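# Set the toppled can upright on the conveyor belt

## Task

Get the can lying on its side back onto one of its flat ends on the belt, next to the other cans. The other cans must stay upright and roughly where they started. When finished, neither gripper may be in contact with any can.

## Robot and tools

Robot: two arms, left_arm and right_arm, each with a two-finger parallel gripper and a wrist camera (cam_left_wrist and cam_right_wrist, both 896x504). The scene frame has its origin at table-top height, midway between the nominal arm bases. +x points out over the table, +z points up, and left_arm sits on the +y side. Actual bases: left_arm at (-0.015, +0.240, 0) m and right_arm at (+0.006, -0.304, +0.004) m, each yawed very slightly. Camera sides in images do not follow the arm names. Each gripper's fingers point along its own +z and close along its own y. end_effector_position is the point between the finger pads, just short of the tips.

Command rows. Every motion command is built from rows of 14 numbers covering both arms, even when only one arm moves. The order is dx, dy, dz, rx, ry, rz, opening for left_arm, then the same seven for right_arm. All numbers lie in [-1, 1]. The first six of each arm are an offset, not a pose. They are measured from that arm's Hand target as it stood when the action or move began, along that Hand target's own axes. Scale: 1.0 = 0.6 m for dx, dy, dz and 1.0 = 180 degrees for rx, ry, rz, which together form a single rotation vector. So 0.05 is 3 cm. Sending the same offset twice moves the arm twice. Six zeros re-request the current Hand target and hold the arm there. Opening is absolute: +1 fully open (about 87 mm between pads), +0.5 about 69 mm, 0 about 43 mm, -0.5 about 18 mm, -1 closed. A 0 for opening is a real command, so to leave a gripper alone, resend its current value (see Tool commands).

execute_actions(actions, cameras): actions is a list of actions. Each action holds up to 15 rows, one per 1/30 s step, and if it has fewer rows its last row is repeated for the remaining steps. Every row in an action is measured from the pose at the start of that action, not from the row before it. Images are returned only for an empty actions list (which gives all cameras) or when cameras names them. ["all"] means every camera and [] means none.

move(target, speed, blend, opening_speed, blocking, cameras): drives each gripper in a straight line toward the offset given in target. target is either one 14-number row or a list of up to 15 rows. Every row is measured from the same starting Hand targets. speed is in m/s, from 0.002 to 2.9 with default 0.25, and turns are capped at twice that in rad/s. It can be one value, or one per target. blend, in metres, rounds off corners between listed targets; 0 means stop at each one. opening_speed, 0.2 or more per second on the -1..+1 scale, makes the fingers change gradually. blocking=false returns after about 0.5 s while the motion carries on. Paths do not avoid obstacles or the other arm, and a single move is cut off after 10 s. The gripper trails and drifts more at higher speed. Faster contact and targets set deeper past a surface both push harder. Route paths around an arm's own base rather than near it. The result adds a move: line giving the outcome (done, off_target, moving, held, fault) and which limits acted. done means at rest within 10 mm and 2 degrees of the target. Neither done nor off_target tells you whether the gripper is touching anything.

wait(seconds 0-10): the arms hold their last command while time passes, and any running move continues. stop(): brakes a running move, which needs some distance. zoom_image(camera, region=[x0,y0,x1,y1] in pixels, at most 504x504): a closer view of the latest image from that camera. read_manual gives licence texts only. finished_scene(scene=current scene number) ends the scene for good, so call it only once the can stands and both grippers are clear. After ending the first scene, make no further calls in that reply.

Results: end_effector_position (m) and end_effector_quat_wxyz are in the scene frame. Hand target is the last commanded pose, after clipping, and is the base for the next offsets. The gripper often rests short of its Hand target because of friction or weight, especially at long reach. A later command, even all zeros, asks for the target again. If it still falls short, send the remaining distance. Orientation commands are limited to 40 degrees from the measured orientation on each step. Check position and tilt after every move. Small moves may not happen, or may go sideways. grip_measured uses the same scale as opening. To grip, command about 0.04 below the reading at first contact. Joint torques include gravity and noise. Joint velocities 'within noise' means the arm is still. A MOTOR HOT line appears from 75 °C. At 90 °C the arm folds up and stops working for the rest of the scene. Holding loads, stretching the arm out, or pushing against something it cannot reach all heat the motors.

Avoid: dropping the can or releasing it while it is still moving, knocking over or shifting the other cans, letting anything fall off the table, slamming into or pushing hard on the table or fixtures, the two grippers, housings or cameras touching each other, and any contact or strain on the wrist-camera cables (this counts as the hand touching). To stop an arm pressing on something, set its target back past the gripper. Loose objects may occasionally get a small push from the scene on their own.

Each tool is called after "Emit:" as name(argument=value, ...) on one line, values as JSON.

## Session

Emit:
execute_actions(actions=[])

Scene clock: 0.00 s.
left_arm: end_effector_position=(+0.3324, +0.2020, +0.3015) grip_measured=+1.000 end_effector_quat_wxyz=(+0.641, -0.095, +0.754, -0.110) | right_arm: end_effector_position=(+0.4052, -0.1032, +0.2802) grip_measured=+0.973 end_effector_quat_wxyz=(+0.532, -0.140, +0.814, +0.184)
Joint positions: left_arm=[-0.09 0.932 0.907 -0.131 -0.058 -0.305 1] | right_arm=[0.469 1.419 1.302 -0.258 -0.073 0.133 0.987]
Joint velocities: within noise
Joint torques (N m): no reading
Motor temperatures (°C): left_arm=[24 26 25 27 23 25 22] | right_arm=[26 25 26 25 25 23 24]
Heat: left arm: 27 °C; right arm: 26 °C.
Hand target: left_arm +0.3319, +0.2020, +0.3038; +0.642, -0.095, +0.753, -0.110 | right_arm +0.4066, -0.1027, +0.2940; +0.548, -0.139, +0.804, +0.187
Tool commands: left_gripper/opening=+1.0 right_gripper/opening=+1.0
camera_calibration:
cam_left_wrist: T_world_to_cam=[[-0.00515597, -0.955021, 0.296494, 0.102026], [-0.859059, -0.147535, -0.490155, 0.484253], [0.511851, -0.257233, -0.819658, 0.271514], [0, 0, 0, 1]] pos_world=[0.277552, 0.238723, 0.429658]
cam_right_wrist: T_world_to_cam=[[0.428214, -0.893013, -0.138419, -0.230863], [-0.877899, -0.374766, -0.298068, 0.418895], [0.214303, 0.249155, -0.944455, 0.350918], [0, 0, 0, 1]] pos_world=[0.391403, -0.136609, 0.42433]

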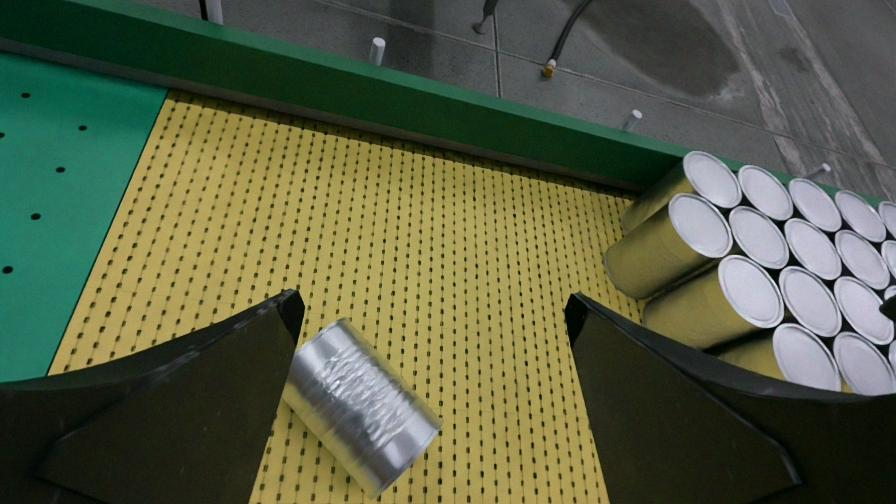

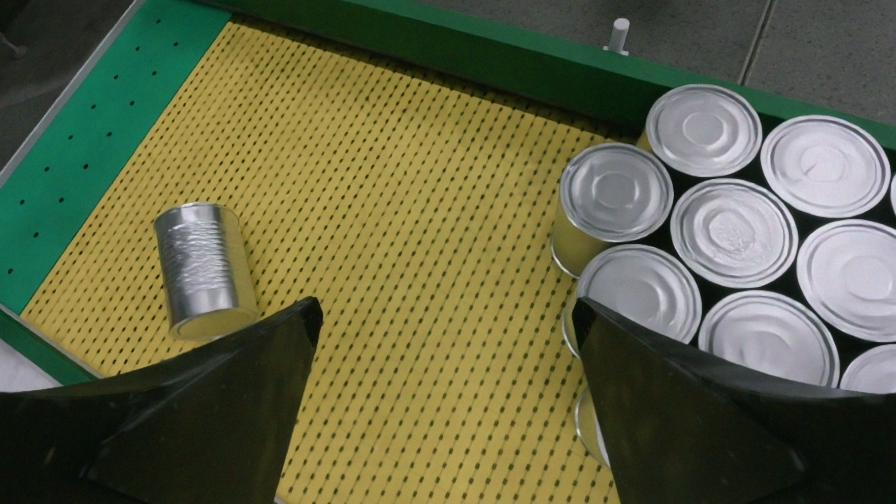

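Emit:
move(target=[0.2550, 0.0895, 0.0953, -0.2467, 0.4028, -0.1593, 1, -0.043, -0.3035, -0.2158, 0, 0, 0, 1], speed=0.45, cameras=["all"])

Scene clock: 6.57 s.
left_arm: end_effector_position=(+0.3614, +0.2080, +0.1341) grip_measured=+1.000 end_effector_quat_wxyz=(-0.026, -0.389, +0.921, -0.009) | right_arm: end_effector_position=(+0.3835, -0.3211, +0.3229) grip_measured=+0.973 end_effector_quat_wxyz=(+0.536, -0.128, +0.812, +0.192)
Joint positions: left_arm=[0.023 2.168 2.124 -1.568 0.036 -0.789 1] | right_arm=[-0.322 1.363 1.463 -0.624 -0.794 -0.204 0.987]
Joint torques (N m): left_arm=[0.16 -8.96 8.14 0.25 0.08 -0.27] | right_arm=[-0.68 -3.89 9.13 1.82 -0.46 -0.13]
Heat: left arm: 28 °C; right arm: 28 °C.
Hand target: left_arm +0.3641, +0.2073, +0.1349; -0.032, -0.398, +0.917, -0.014 | right_arm +0.3868, -0.3232, +0.3338; +0.548, -0.139, +0.804, +0.187
Off the commanded pose: left_arm 0.003 m, 2 deg | right_arm 0.012 m, 2 deg.
joint sent to its limit (left arm) — joint 4 (wrist pitch), lower limit. The joint targets still meet the commanded pose.
move: off_target (right_arm)
camera_calibration:
cam_left_wrist: T_world_to_cam=[[0.721767, -0.692125, 0.00389934, -0.120522], [-0.417995, -0.431392, 0.799488, 0.154761], [-0.551664, -0.578674, -0.600669, 0.542896], [0, 0, 0, 1]] pos_world=[0.451174, 0.297507, 0.202841]
cam_right_wrist: T_world_to_cam=[[0.417094, -0.894195, -0.162626, -0.398481], [-0.882012, -0.355068, -0.309808, 0.342584], [0.219286, 0.272657, -0.936788, 0.453283], [0, 0, 0, 1]] pos_world=[0.368969, -0.35827, 0.465962]

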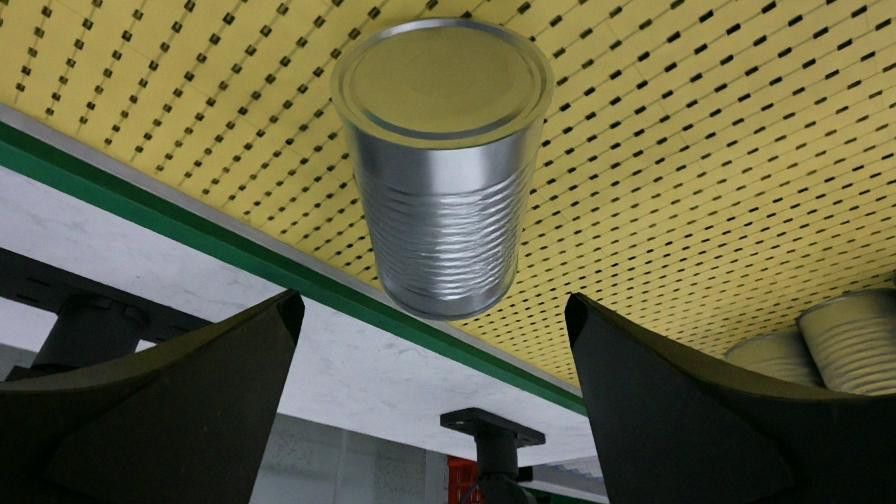

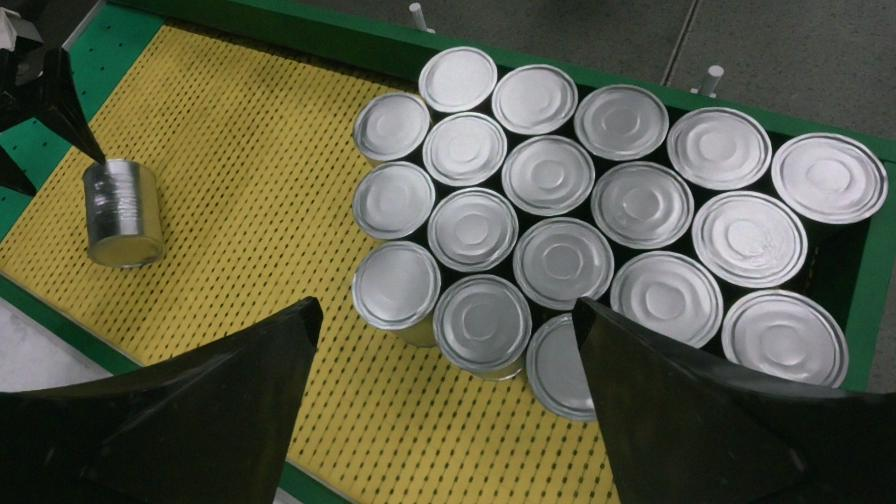

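Emit:
move(target=[[-0.0095, -0.0025, 0.1363, 0, 0, 0, 1, 0, 0, 0, 0, 0, 0, 1], [-0.0095, -0.0025, 0.1363, 0, 0, 0, 0.6, 0, 0, 0, 0, 0, 0, 1]], opening_speed=0.7, speed=0.2, cameras=["all"])

Scene clock: 10.93 s.
left_arm: end_effector_position=(+0.3660, +0.2065, +0.0589) grip_measured=+0.616 end_effector_quat_wxyz=(-0.026, -0.390, +0.920, -0.013) | right_arm: end_effector_position=(+0.3834, -0.3210, +0.3229) grip_measured=+0.973 end_effector_quat_wxyz=(+0.536, -0.128, +0.812, +0.192)
Joint positions: left_arm=[0.023 2.168 1.824 -1.264 0.044 -0.792 0.808] | right_arm=[-0.322 1.363 1.463 -0.625 -0.794 -0.205 0.987]
Joint torques (N m): left_arm=[-0.06 -9.4 5.09 0.48 0.01 -0.26] | right_arm=[-0.62 -3.82 9.14 1.81 -0.47 -0.11]
Heat: left arm: 28 °C; right arm: 29 °C.
Hand target: left_arm +0.3651, +0.2062, +0.0530; -0.033, -0.398, +0.917, -0.014 | right_arm +0.3869, -0.3232, +0.3338; +0.548, -0.139, +0.803, +0.187
Off the commanded pose: left_arm 0.006 m, 1 deg | right_arm 0.012 m, 2 deg.
move: off_target (right_arm)
camera_calibration:
cam_left_wrist: T_world_to_cam=[[0.724047, -0.689631, 0.012873, -0.126537], [-0.419902, -0.425897, 0.801433, 0.21548], [-0.54721, -0.58568, -0.597947, 0.499044], [0, 0, 0, 1]] pos_world=[0.455182, 0.296788, 0.127338]
cam_right_wrist: T_world_to_cam=[[0.417546, -0.893987, -0.162615, -0.398536], [-0.881851, -0.355538, -0.309728, 0.342231], [0.219077, 0.272728, -0.936816, 0.45342], [0, 0, 0, 1]] pos_world=[0.36887, -0.35827, 0.465962]

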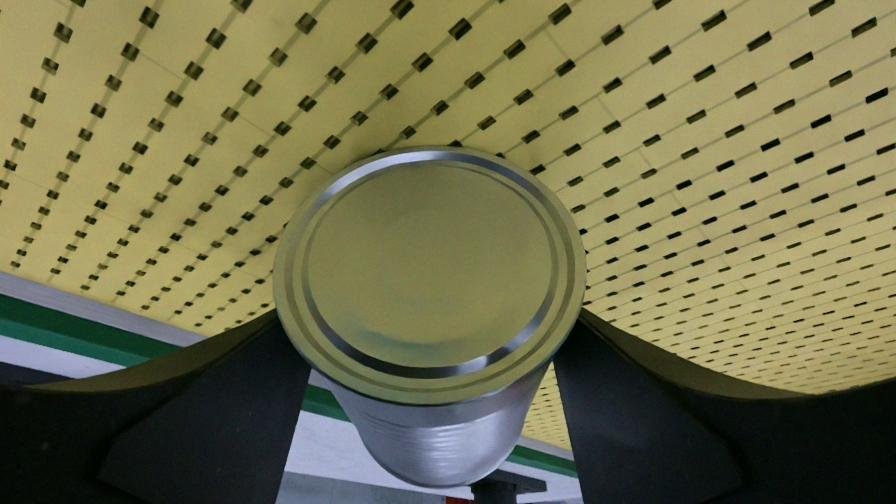

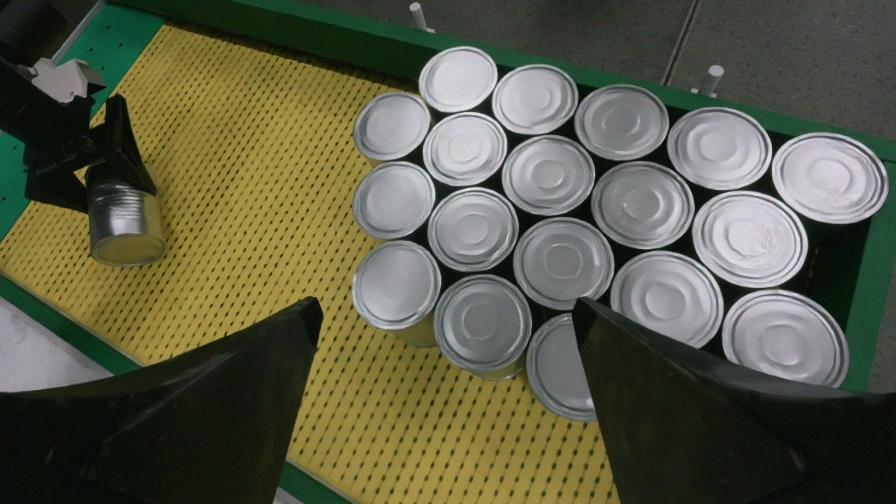

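Emit:
move(target=[[0.0081, 0, -0.1164, 0, 0, 0, 0.5, 0, 0, 0, 0, 0, 0, 1], [0.3132, -0.3777, -0.1768, 0.3376, -0.4453, 0.3342, 0.5, 0, 0, 0, 0, 0, 0, 1]], speed=[0.2, 0.45], blend=[0.015, 0], cameras=["all"])

Scene clock: 17.50 s.
left_arm: end_effector_position=(+0.3978, -0.0716, +0.1310) grip_measured=+0.616 end_effector_quat_wxyz=(+0.651, +0.185, +0.715, -0.172) | right_arm: end_effector_position=(+0.3834, -0.3210, +0.3229) grip_measured=+0.973 end_effector_quat_wxyz=(+0.536, -0.128, +0.812, +0.192)
Joint positions: left_arm=[-0.698 1.843 0.851 0.897 -0.199 -0.024 0.808] | right_arm=[-0.322 1.363 1.463 -0.625 -0.794 -0.205 0.987]
Joint torques (N m): left_arm=[-0.13 -8.42 7.94 3.52 0.06 0.09] | right_arm=[-0.69 -3.84 9.17 1.8 -0.48 -0.14]
Motor temperatures (°C): left_arm=[24 31 27 29 23 25 22] | right_arm=[26 26 29 30 25 23 24]
Heat: left arm: 31 °C; right arm: 30 °C.
Hand target: left_arm +0.4079, -0.0800, +0.1720; +0.701, +0.171, +0.665, -0.195 | right_arm +0.3869, -0.3232, +0.3338; +0.548, -0.139, +0.803, +0.187
Off the commanded pose: left_arm 0.043 m, 9 deg | right_arm 0.012 m, 2 deg.
move: off_target (left_arm, right_arm)
camera_calibration:
cam_left_wrist: T_world_to_cam=[[-0.496276, -0.868064, 0.0132217, 0.130412], [-0.717076, 0.401275, -0.569895, 0.409775], [0.4894, -0.292306, -0.821611, 0.034573], [0, 0, 0, 1]] pos_world=[0.34164, -0.0411208, 0.26021]
cam_right_wrist: T_world_to_cam=[[0.417546, -0.893987, -0.162615, -0.398536], [-0.881851, -0.355538, -0.309728, 0.342231], [0.219077, 0.272728, -0.936816, 0.45342], [0, 0, 0, 1]] pos_world=[0.36887, -0.35827, 0.465962]

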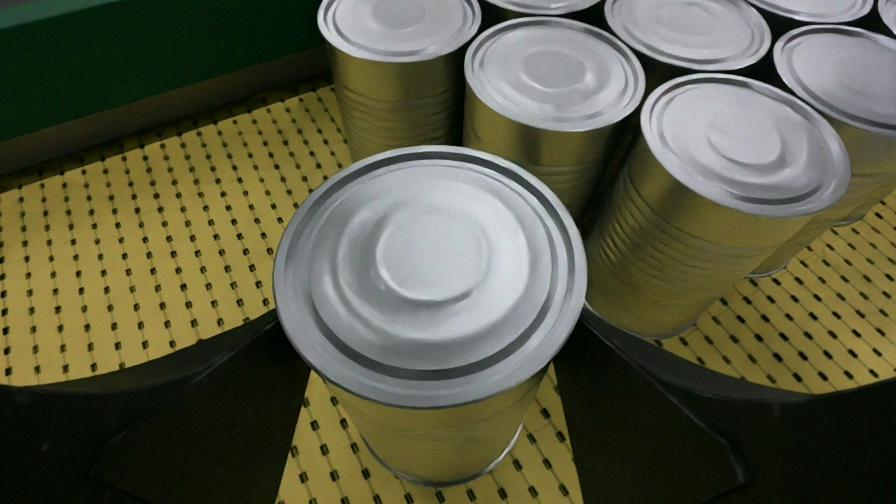

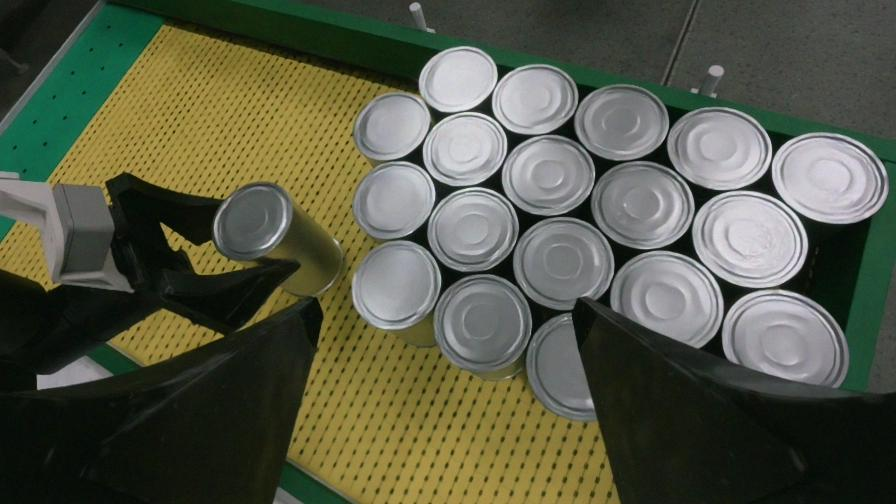

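Emit:
move(target=[[0.0452, -0.0170, 0.0213, 0, -0.0117, 0, 0.5, 0, 0, 0, 0, 0, 0, 1], [0.1107, -0.0118, 0.001, 0, 0.0294, 0, 0.5, 0, 0, 0, 0, 0, 0, 1]], speed=[0.15, 0.04], blend=[0.005, 0], cameras=["all"])

Scene clock: 21.33 s.
left_arm: end_effector_position=(+0.4040, -0.0830, +0.1021) grip_measured=+0.615 end_effector_quat_wxyz=(+0.664, +0.186, +0.702, -0.178) | right_arm: end_effector_position=(+0.3834, -0.3210, +0.3229) grip_measured=+0.973 end_effector_quat_wxyz=(+0.536, -0.128, +0.812, +0.192)
Joint positions: left_arm=[-0.709 1.991 0.853 1.082 -0.202 -0.014 0.808] | right_arm=[-0.322 1.363 1.463 -0.625 -0.794 -0.205 0.987]
Joint torques (N m): left_arm=[-0.61 -7.09 7.79 2.32 -0.04 -0.25] | right_arm=[-0.68 -3.93 9.14 1.81 -0.47 -0.11]
Heat: left arm: 32 °C; right arm: 30 °C.
Hand target: left_arm +0.4076, -0.0893, +0.1060; +0.669, +0.180, +0.696, -0.187 | right_arm +0.3869, -0.3232, +0.3338; +0.548, -0.139, +0.803, +0.187
Off the commanded pose: left_arm 0.008 m, 1 deg | right_arm 0.012 m, 2 deg.
move: off_target (right_arm)
camera_calibration:
cam_left_wrist: T_world_to_cam=[[-0.504237, -0.863505, 0.0101918, 0.127877], [-0.693567, 0.397915, -0.600523, 0.395689], [0.514499, -0.309875, -0.799542, -0.00943438], [0, 0, 0, 1]] pos_world=[0.343771, -0.0499517, 0.228774]
cam_right_wrist: T_world_to_cam=[[0.417546, -0.893987, -0.162615, -0.398536], [-0.881851, -0.355538, -0.309728, 0.342231], [0.219077, 0.272728, -0.936816, 0.45342], [0, 0, 0, 1]] pos_world=[0.36887, -0.35827, 0.465962]

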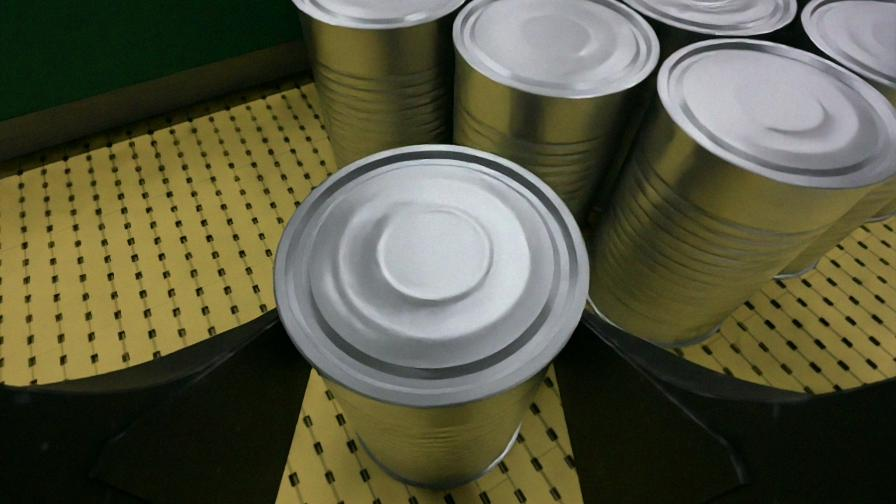

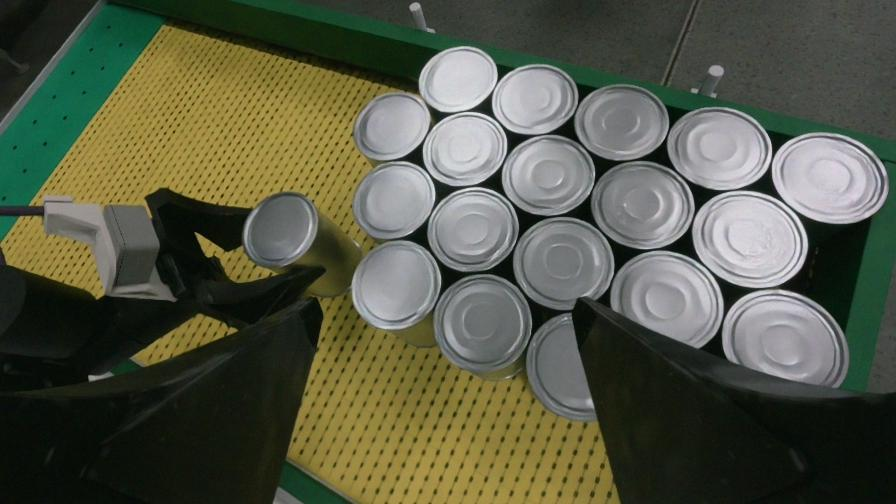

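Emit:
move(target=[[-0.0112, -0.0167, 0.0343, 0, 0, 0, 0.5, 0, 0, 0, 0, 0, 0, 1], [-0.0012, -0.0167, 0.0347, 0, 0, 0, 0.5, 0, 0, 0, 0, 0, 0, 1]], speed=[0.06, 0.04], blend=[0.004, 0], cameras=["all"])

Scene clock: 25.00 s.
left_arm: end_effector_position=(+0.4179, -0.1006, +0.1024) grip_measured=+0.615 end_effector_quat_wxyz=(+0.662, +0.189, +0.702, -0.179) | right_arm: end_effector_position=(+0.3834, -0.3210, +0.3229) grip_measured=+0.973 end_effector_quat_wxyz=(+0.536, -0.128, +0.812, +0.192)
Joint positions: left_arm=[-0.716 2.046 0.954 1.033 -0.203 -0.014 0.808] | right_arm=[-0.322 1.363 1.463 -0.625 -0.794 -0.205 0.987]
Joint torques (N m): left_arm=[-1.2 -7.31 8.23 2.34 -0.16 -0.26] | right_arm=[-0.73 -3.85 9.13 1.79 -0.44 -0.14]
Heat: left arm: 32 °C; right arm: 30 °C.
Hand target: left_arm +0.4206, -0.1086, +0.1062; +0.669, +0.180, +0.696, -0.187 | right_arm +0.3869, -0.3232, +0.3338; +0.548, -0.139, +0.803, +0.187
Off the commanded pose: left_arm 0.009 m, 2 deg | right_arm 0.012 m, 2 deg.
move: off_target (right_arm); blend cut to 0.003 m at target 1
camera_calibration:
cam_left_wrist: T_world_to_cam=[[-0.509911, -0.860174, 0.00951314, 0.122372], [-0.692451, 0.403873, -0.597828, 0.412313], [0.510394, -0.311426, -0.801568, -0.0199097], [0, 0, 0, 1]] pos_world=[0.358067, -0.0674613, 0.229369]
cam_right_wrist: T_world_to_cam=[[0.417546, -0.893987, -0.162615, -0.398536], [-0.881851, -0.355538, -0.309728, 0.342231], [0.219077, 0.272728, -0.936816, 0.45342], [0, 0, 0, 1]] pos_world=[0.36887, -0.35827, 0.465962]

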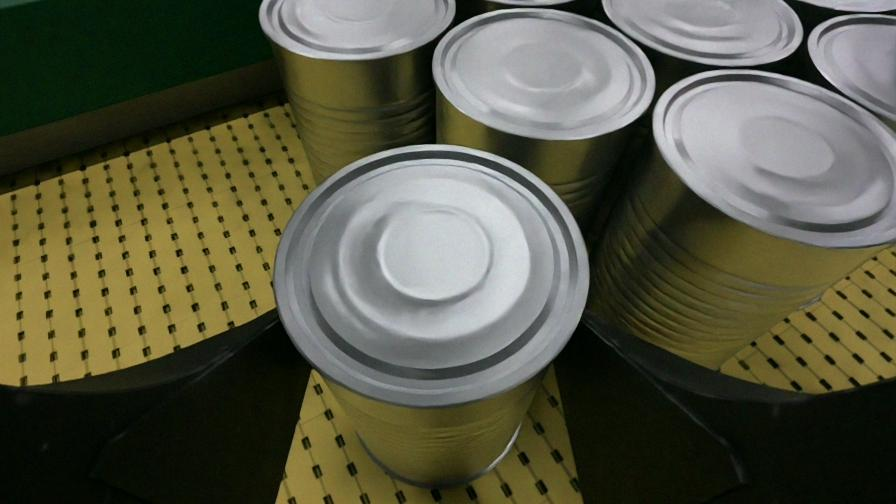

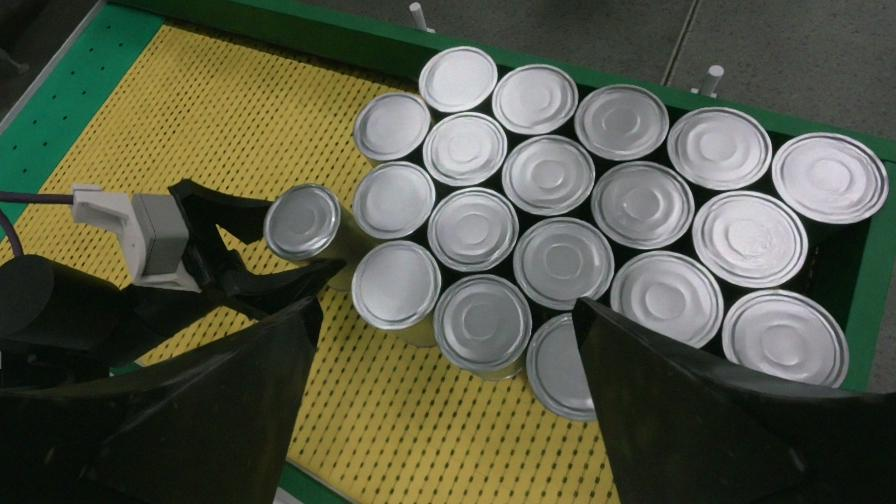

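Emit:
move(target=[[0, 0.0063, -0.0057, 0, 0, 0, 0.5, 0, 0, 0, 0, 0, 0, 1], [0, 0.0063, -0.0057, 0, 0, 0, 1, 0, 0, 0, 0, 0, 0, 1], [-0.004, 0.0063, -0.2057, 0, 0, 0, 1, 0, 0, 0, 0, 0, 0, 1]], speed=[0.06, 0.06, 0.2], opening_speed=0.7, cameras=["all"])

Scene clock: 29.10 s.
left_arm: end_effector_position=(+0.3183, -0.0455, +0.1059) grip_measured=+1.000 end_effector_quat_wxyz=(+0.663, +0.191, +0.700, -0.185) | right_arm: end_effector_position=(+0.3834, -0.3210, +0.3229) grip_measured=+0.973 end_effector_quat_wxyz=(+0.536, -0.128, +0.812, +0.192)
Joint positions: left_arm=[-0.803 1.731 0.481 1.195 -0.278 -0.019 1] | right_arm=[-0.322 1.363 1.463 -0.625 -0.794 -0.205 0.987]
Joint torques (N m): left_arm=[-1.01 -7.61 4.04 2.22 -0.25 -0.23] | right_arm=[-0.64 -3.84 9.13 1.83 -0.46 -0.12]
Heat: left arm: 33 °C; right arm: 30 °C.
Hand target: left_arm +0.3159, -0.0433, +0.1128; +0.669, +0.180, +0.696, -0.187 | right_arm +0.3869, -0.3232, +0.3338; +0.548, -0.139, +0.803, +0.187
Off the commanded pose: left_arm 0.008 m, 2 deg | right_arm 0.012 m, 2 deg.
move: off_target (right_arm)
camera_calibration:
cam_left_wrist: T_world_to_cam=[[-0.519818, -0.854189, 0.0122297, 0.122129], [-0.685605, 0.4086, -0.602488, 0.3217], [0.509642, -0.321569, -0.798034, 0.0501857], [0, 0, 0, 1]] pos_world=[0.258467, -0.0109865, 0.232377]
cam_right_wrist: T_world_to_cam=[[0.417546, -0.893987, -0.162615, -0.398536], [-0.881851, -0.355538, -0.309728, 0.342231], [0.219077, 0.272728, -0.936816, 0.45342], [0, 0, 0, 1]] pos_world=[0.36887, -0.35827, 0.465962]

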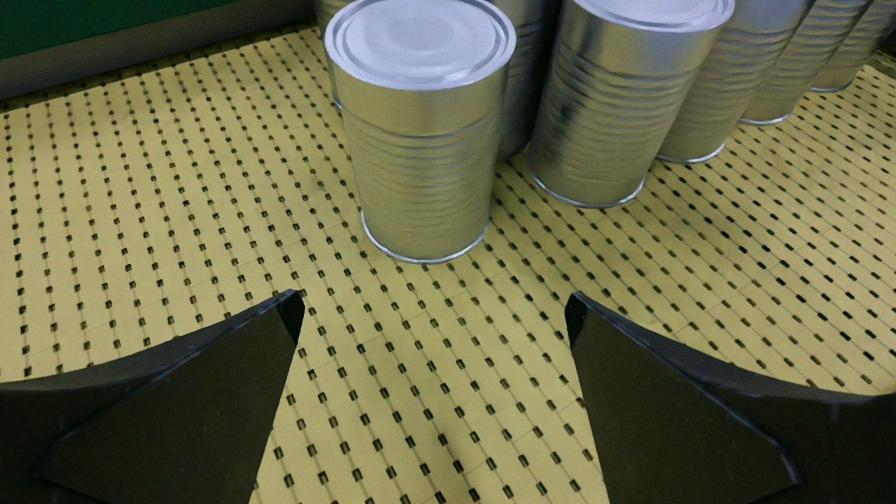

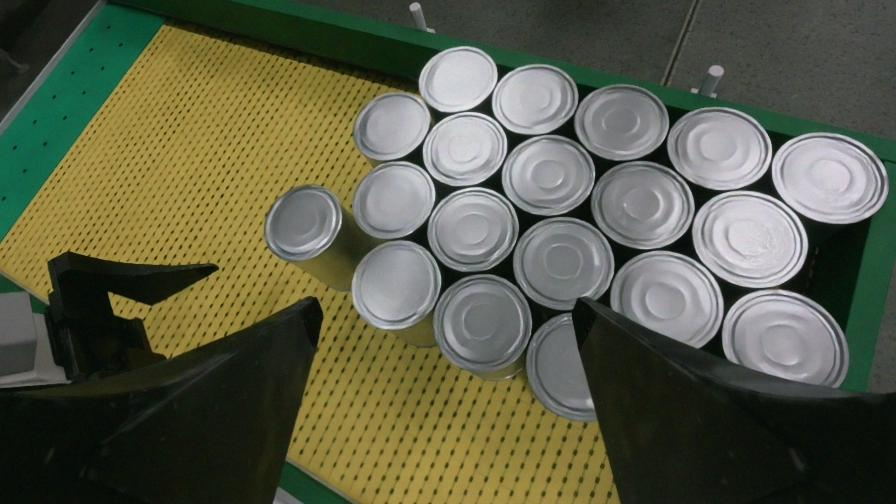

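Emit:
finished_scene(scene=2)

The scene is finished: the task was done.


## Next scene

The same job, from a new start.

Scene 2 was done. On to scene 3.

Emit:
execute_actions(actions=[])

Scene clock: 0.00 s.
left_arm: end_effector_position=(+0.3713, +0.1467, +0.1649) grip_measured=+1.000 end_effector_quat_wxyz=(+0.659, -0.138, +0.697, -0.246) | right_arm: end_effector_position=(+0.3683, -0.2429, +0.1575) grip_measured=+0.973 end_effector_quat_wxyz=(+0.564, +0.055, +0.815, +0.123)
Joint positions: left_arm=[-0.186 1.337 0.371 0.956 -0.039 -0.553 1] | right_arm=[0.17 1.122 0.572 0.209 -0.02 0.275 0.987]
Joint velocities: within noise
Joint torques (N m): no reading
Motor temperatures (°C): left_arm=[24 26 25 27 23 25 22] | right_arm=[26 25 26 25 25 23 24]
Heat: left arm: 27 °C; right arm: 26 °C.
Hand target: left_arm +0.3719, +0.1466, +0.1667; +0.660, -0.138, +0.696, -0.246 | right_arm +0.3728, -0.2425, +0.1702; +0.579, +0.054, +0.804, +0.125
Tool commands: left_gripper/opening=+1.0 right_gripper/opening=+1.0
camera_calibration:
cam_left_wrist: T_world_to_cam=[[-0.139116, -0.835743, 0.531206, 0.083524], [-0.814999, -0.208083, -0.540813, 0.443487], [0.562516, -0.508168, -0.652182, 0.115843], [0, 0, 0, 1]] pos_world=[0.307898, 0.220954, 0.271026]
cam_right_wrist: T_world_to_cam=[[0.0525158, -0.966592, -0.250881, -0.218652], [-0.948853, 0.0300219, -0.314287, 0.424485], [0.311319, 0.254555, -0.915578, 0.238741], [0, 0, 0, 1]] pos_world=[0.339932, -0.284864, 0.29714]

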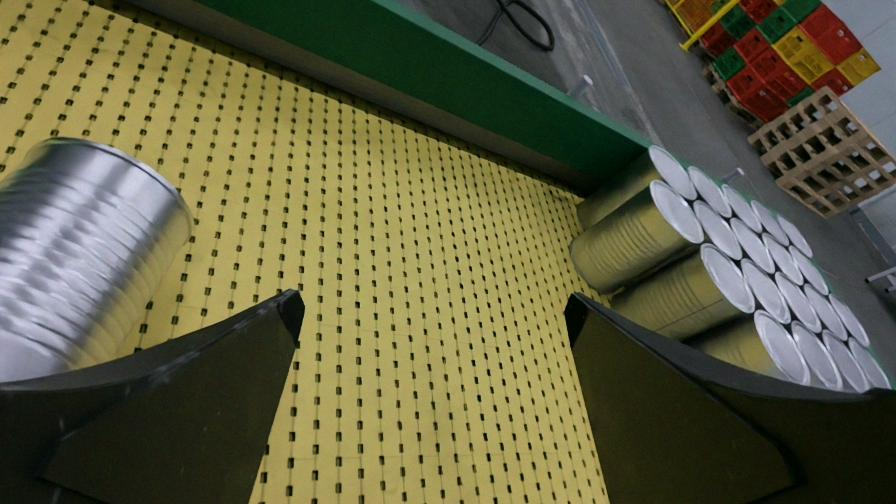

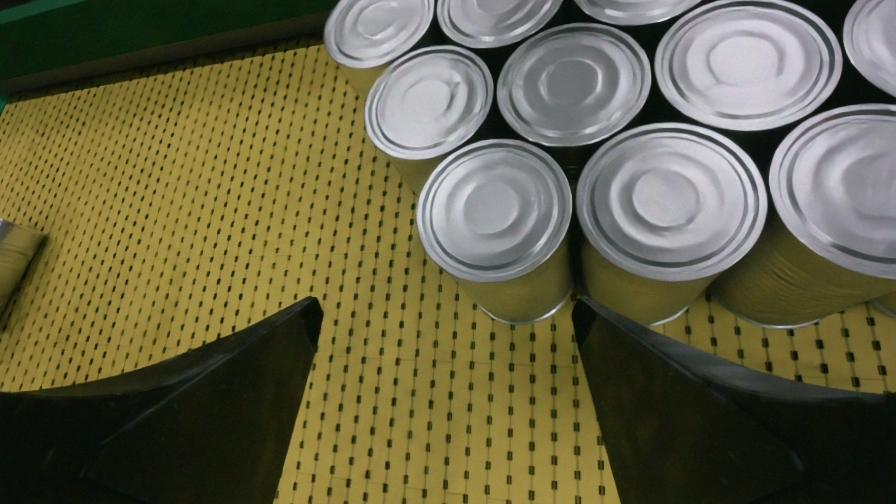

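Emit:
move(target=[-0.0737, 0.1873, 0.0728, -0.0923, 0.3924, 0.1652, 1, -0.2823, -0.0708, -0.0888, 0, 0, 0, 1], speed=0.45, cameras=["all"])

Scene clock: 7.17 s.
left_arm: end_effector_position=(+0.4310, +0.2555, +0.1482) grip_measured=+1.000 end_effector_quat_wxyz=(+0.161, +0.104, +0.981, -0.027) | right_arm: end_effector_position=(+0.3766, -0.3275, +0.3165) grip_measured=+0.973 end_effector_quat_wxyz=(+0.565, +0.063, +0.813, +0.129)
Joint positions: left_arm=[0.065 2.146 2.16 -1.271 0.102 0.247 1] | right_arm=[-0.213 1.18 1.246 -0.428 -0.381 0.162 0.987]
Joint torques (N m): left_arm=[-0.83 -8.95 8.95 0.96 -0.14 0.06] | right_arm=[-0.8 -2.89 9.2 2.07 -0.29 -0.12]
Heat: left arm: 28 °C; right arm: 28 °C.
Hand target: left_arm +0.4340, +0.2569, +0.1449; +0.155, +0.112, +0.981, -0.018 | right_arm +0.3799, -0.3299, +0.3305; +0.579, +0.053, +0.804, +0.126
Off the commanded pose: left_arm 0.005 m, 1 deg | right_arm 0.014 m, 2 deg.
move: off_target (right_arm)
camera_calibration:
cam_left_wrist: T_world_to_cam=[[-0.209609, -0.977355, 0.0290112, 0.332557], [-0.833489, 0.19411, 0.517318, 0.254081], [-0.511234, 0.0842538, -0.855302, 0.468127], [0, 0, 0, 1]] pos_world=[0.520803, 0.236265, 0.259301]
cam_right_wrist: T_world_to_cam=[[0.0469222, -0.962039, -0.268849, -0.251672], [-0.947363, 0.0424741, -0.317331, 0.489394], [0.316703, 0.269588, -0.909407, 0.404277], [0, 0, 0, 1]] pos_world=[0.347407, -0.371893, 0.45529]

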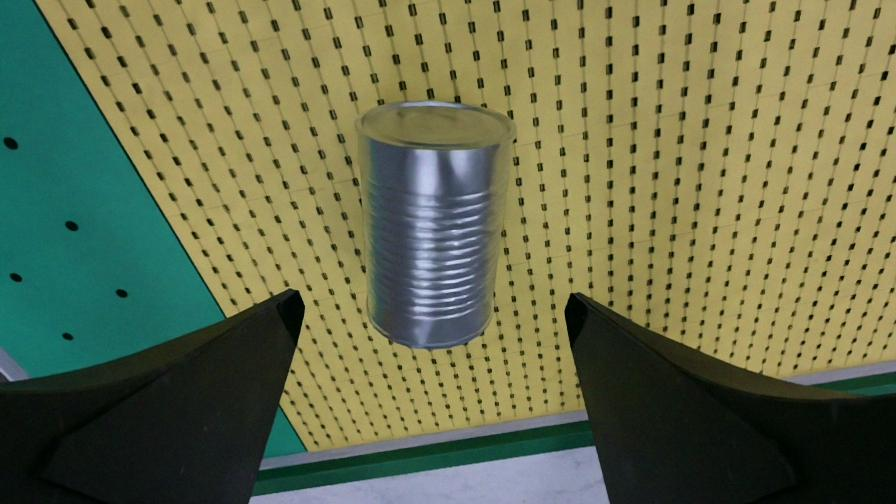

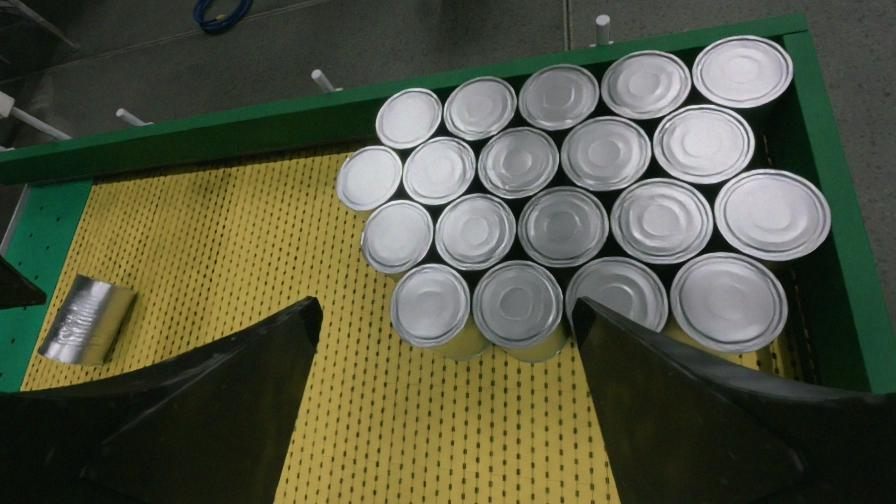

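Emit:
move(target=[[0.0517, -0.0002, 0.1427, 0.0022, 0.0889, 0.0121, 1, 0, 0, 0, 0, 0, 0, 1], [0.0517, -0.0002, 0.1427, 0.0022, 0.0889, 0.0121, 0.35, 0, 0, 0, 0, 0, 0, 1]], opening_speed=0.7, speed=0.2, cameras=["cam_left_wrist"])

Scene clock: 12.77 s.
left_arm: end_effector_position=(+0.4285, +0.2571, +0.0565) grip_measured=+0.480 end_effector_quat_wxyz=(+0.021, +0.123, +0.992, -0.011) | right_arm: end_effector_position=(+0.3766, -0.3275, +0.3165) grip_measured=+0.973 end_effector_quat_wxyz=(+0.565, +0.063, +0.813, +0.129)
Joint positions: left_arm=[0.037 2.451 2.314 -1.396 0.028 0.27 0.74] | right_arm=[-0.213 1.18 1.246 -0.428 -0.381 0.162 0.987]
Joint torques (N m): left_arm=[-0.98 -10.88 8.58 0.44 -0.16 0.04] | right_arm=[-0.72 -2.77 9.2 2.07 -0.29 -0.11]
Motor temperatures (°C): left_arm=[24 30 27 28 23 25 22] | right_arm=[26 25 30 30 25 23 24]
Heat: left arm: 30 °C; right arm: 30 °C.
Hand target: left_arm +0.4308, +0.2575, +0.0539; +0.017, +0.132, +0.991, -0.003 | right_arm +0.3799, -0.3299, +0.3305; +0.579, +0.053, +0.804, +0.126
Off the commanded pose: left_arm 0.004 m, 1 deg | right_arm 0.015 m, 2 deg.
move: off_target (right_arm)
camera_calibration:
cam_left_wrist: T_world_to_cam=[[-0.238176, -0.970894, 0.0252508, 0.34708], [-0.65254, 0.179227, 0.736253, 0.213011], [-0.719349, 0.15888, -0.676235, 0.448126], [0, 0, 0, 1]] pos_world=[0.544023, 0.227602, 0.137444]
Images, in order (width x height): cam_left_wrist 896x504.

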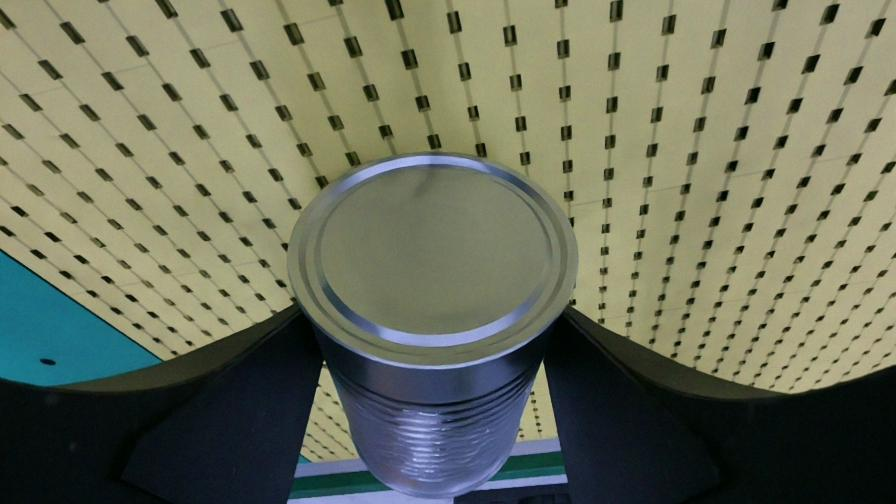

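Emit:
move(target=[[0.0767, -0.0218, -0.1062, 0, 0, 0, 0.35, 0, 0, 0, 0, 0, 0, 1], [-0.1560, -0.5903, -0.1547, 0.0768, -0.5387, 0.0546, 0.35, 0, 0, 0, 0, 0, 0, 1]], speed=[0.2, 0.45], blend=[0.015, 0], cameras=["all"])

Scene clock: 18.33 s.
left_arm: end_effector_position=(+0.4126, -0.1020, +0.1090) grip_measured=+0.480 end_effector_quat_wxyz=(+0.691, +0.186, +0.671, -0.195) | right_arm: end_effector_position=(+0.3766, -0.3275, +0.3165) grip_measured=+0.973 end_effector_quat_wxyz=(+0.565, +0.063, +0.813, +0.129)
Joint positions: left_arm=[-0.722 2.077 0.91 1.199 -0.19 0.001 0.74] | right_arm=[-0.213 1.18 1.246 -0.428 -0.381 0.162 0.987]
Joint torques (N m): left_arm=[-0.4 -9.35 9.46 3.1 -0.25 0.07] | right_arm=[-0.79 -2.77 9.31 2.08 -0.27 -0.1]
Heat: left arm: 32 °C; right arm: 31 °C.
Hand target: left_arm +0.4253, -0.1080, +0.1502; +0.737, +0.161, +0.624, -0.204 | right_arm +0.3799, -0.3299, +0.3305; +0.579, +0.053, +0.804, +0.126
Off the commanded pose: left_arm 0.043 m, 8 deg | right_arm 0.015 m, 2 deg.
move: off_target (left_arm, right_arm)
camera_calibration:
cam_left_wrist: T_world_to_cam=[[-0.526505, -0.85009, 0.0117851, 0.126053], [-0.637536, 0.385613, -0.666972, 0.396211], [0.562442, -0.358677, -0.74499, -0.0449103], [0, 0, 0, 1]] pos_world=[0.344226, -0.0617358, 0.229319]
cam_right_wrist: T_world_to_cam=[[0.0469222, -0.962039, -0.268849, -0.251672], [-0.947363, 0.0424741, -0.317331, 0.489394], [0.316703, 0.269588, -0.909407, 0.404277], [0, 0, 0, 1]] pos_world=[0.347407, -0.371893, 0.45529]

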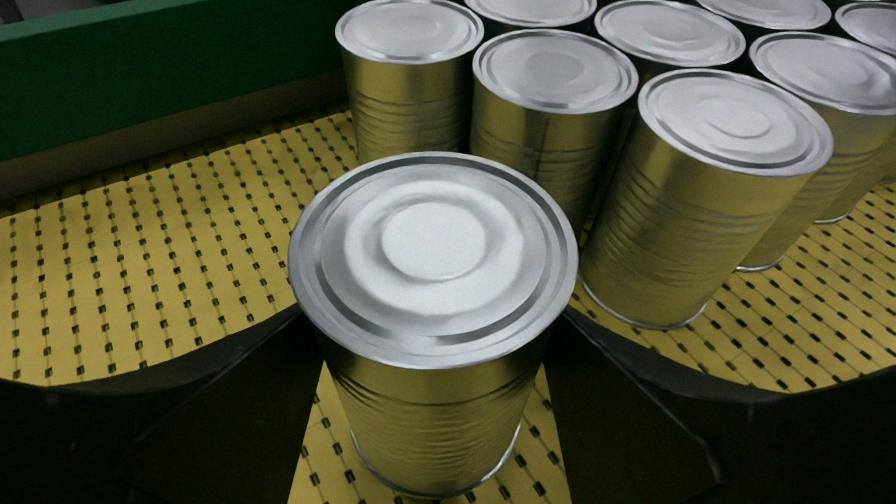

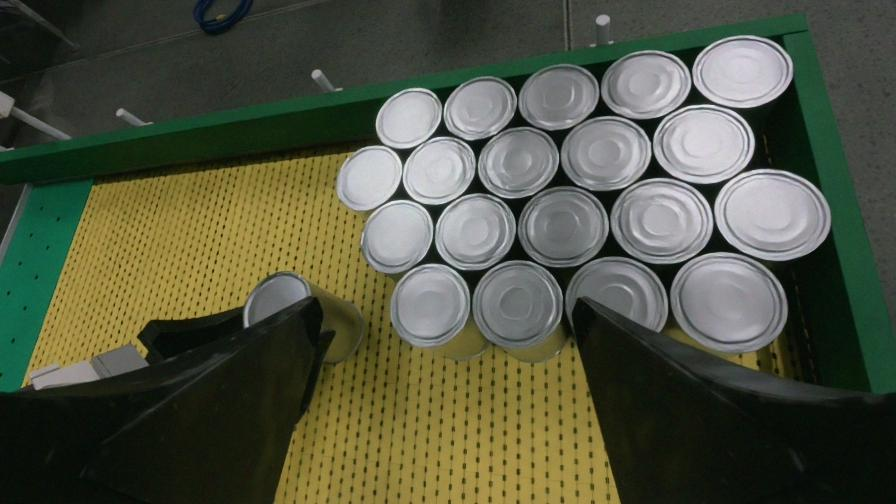

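Emit:
move(target=[[0.0153, -0.0150, 0.0285, 0, -0.005, 0, 0.35, 0, 0, 0, 0, 0, 0, 1], [0.0912, -0.0230, 0.0025, 0, 0.0317, 0, 0.35, 0, 0, 0, 0, 0, 0, 1]], speed=[0.12, 0.04], blend=[0.004, 0], cameras=["all"])

Scene clock: 21.73 s.
left_arm: end_effector_position=(+0.4246, -0.1195, +0.0920) grip_measured=+0.480 end_effector_quat_wxyz=(+0.696, +0.180, +0.668, -0.192) | right_arm: end_effector_position=(+0.3766, -0.3275, +0.3165) grip_measured=+0.973 end_effector_quat_wxyz=(+0.565, +0.063, +0.813, +0.129)
Joint positions: left_arm=[-0.74 2.193 1.001 1.237 -0.222 0.003 0.74] | right_arm=[-0.213 1.18 1.246 -0.428 -0.381 0.162 0.987]
Joint torques (N m): left_arm=[-1.17 -8.53 7.76 2.27 -0.2 -0.15] | right_arm=[-0.8 -2.81 9.24 2.09 -0.29 -0.1]
Heat: left arm: 32 °C; right arm: 32 °C.
Hand target: left_arm +0.4271, -0.1260, +0.0966; +0.704, +0.171, +0.660, -0.196 | right_arm +0.3799, -0.3299, +0.3305; +0.579, +0.053, +0.804, +0.126
Off the commanded pose: left_arm 0.009 m, 2 deg | right_arm 0.015 m, 2 deg.
move: off_target (right_arm)
camera_calibration:
cam_left_wrist: T_world_to_cam=[[-0.514841, -0.857183, 0.013247, 0.111828], [-0.636294, 0.371724, -0.675982, 0.397898], [0.574516, -0.356452, -0.736799, -0.0762104], [0, 0, 0, 1]] pos_world=[0.354538, -0.0792164, 0.211339]
cam_right_wrist: T_world_to_cam=[[0.0469222, -0.962039, -0.268849, -0.251672], [-0.947363, 0.0424741, -0.317331, 0.489394], [0.316703, 0.269588, -0.909407, 0.404277], [0, 0, 0, 1]] pos_world=[0.347407, -0.371893, 0.45529]

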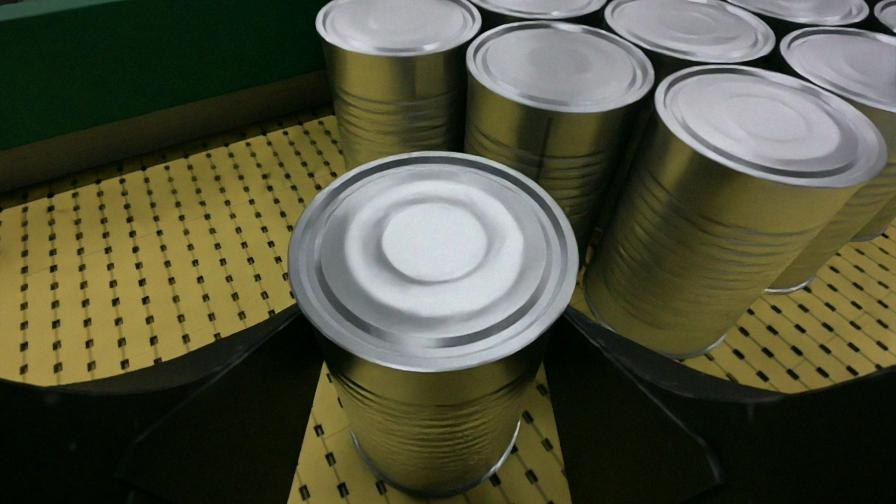

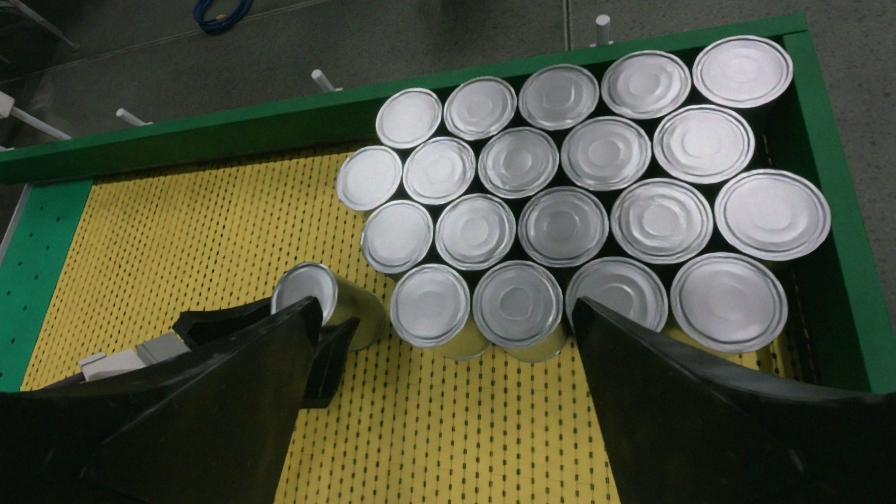

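Emit:
move(target=[[0, 0.0063, -0.0057, 0, 0, 0, 0.35, 0, 0, 0, 0, 0, 0, 1], [0, 0.0063, -0.0057, 0, 0, 0, 1, 0, 0, 0, 0, 0, 0, 1], [-0.03, 0.0063, -0.2057, 0, 0, 0, 1, 0, 0, 0, 0, 0, 0, 1]], speed=[0.06, 0.06, 0.2], opening_speed=0.8, cameras=["all"])

Scene clock: 25.33 s.
left_arm: end_effector_position=(+0.3232, -0.0628, +0.0934) grip_measured=+1.000 end_effector_quat_wxyz=(+0.693, +0.183, +0.670, -0.195) | right_arm: end_effector_position=(+0.3766, -0.3275, +0.3165) grip_measured=+0.973 end_effector_quat_wxyz=(+0.565, +0.063, +0.813, +0.129)
Joint positions: left_arm=[-0.835 1.937 0.508 1.467 -0.308 0.003 1] | right_arm=[-0.213 1.18 1.246 -0.428 -0.381 0.162 0.987]
Joint torques (N m): left_arm=[-0.91 -8.92 3.08 2.28 -0.21 -0.08] | right_arm=[-0.79 -2.78 9.18 2.07 -0.29 -0.11]
Heat: left arm: 33 °C; right arm: 33 °C.
Hand target: left_arm +0.3215, -0.0602, +0.1058; +0.704, +0.171, +0.660, -0.196 | right_arm +0.3799, -0.3299, +0.3305; +0.579, +0.053, +0.804, +0.126
Off the commanded pose: left_arm 0.013 m, 2 deg | right_arm 0.015 m, 2 deg.
move: off_target (left_arm, right_arm)
camera_calibration:
cam_left_wrist: T_world_to_cam=[[-0.521995, -0.852818, 0.0148919, 0.110537], [-0.638043, 0.378829, -0.670366, 0.313805], [0.566059, -0.359429, -0.741881, 0.00634403], [0, 0, 0, 1]] pos_world=[0.25433, -0.02233, 0.213424]
cam_right_wrist: T_world_to_cam=[[0.0469222, -0.962039, -0.268849, -0.251672], [-0.947363, 0.0424741, -0.317331, 0.489394], [0.316703, 0.269588, -0.909407, 0.404277], [0, 0, 0, 1]] pos_world=[0.347407, -0.371893, 0.45529]

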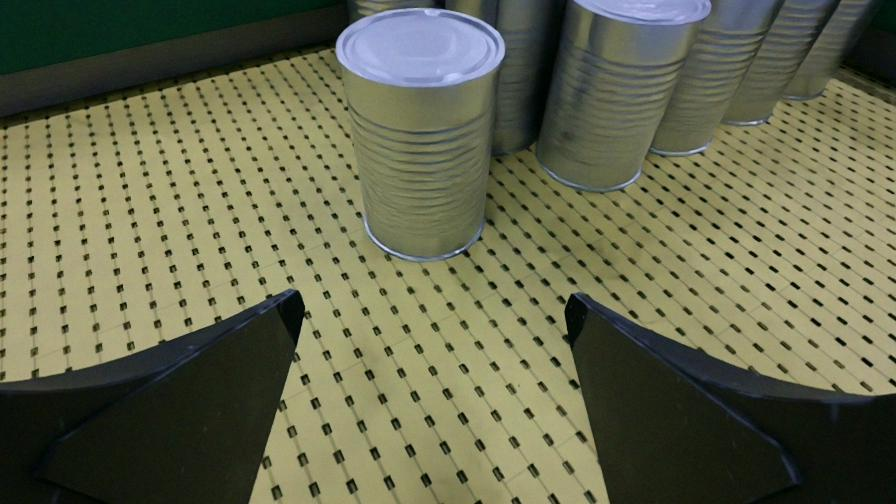

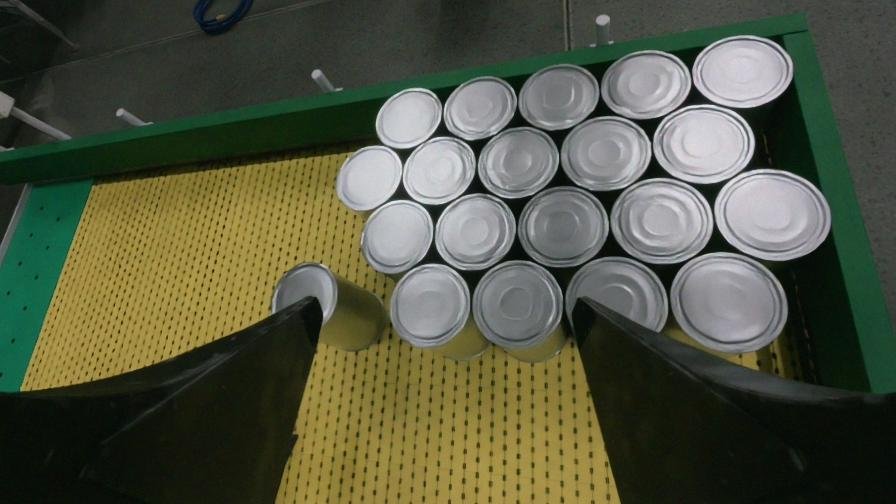

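Emit:
finished_scene(scene=3)

The scene is finished: the task was done.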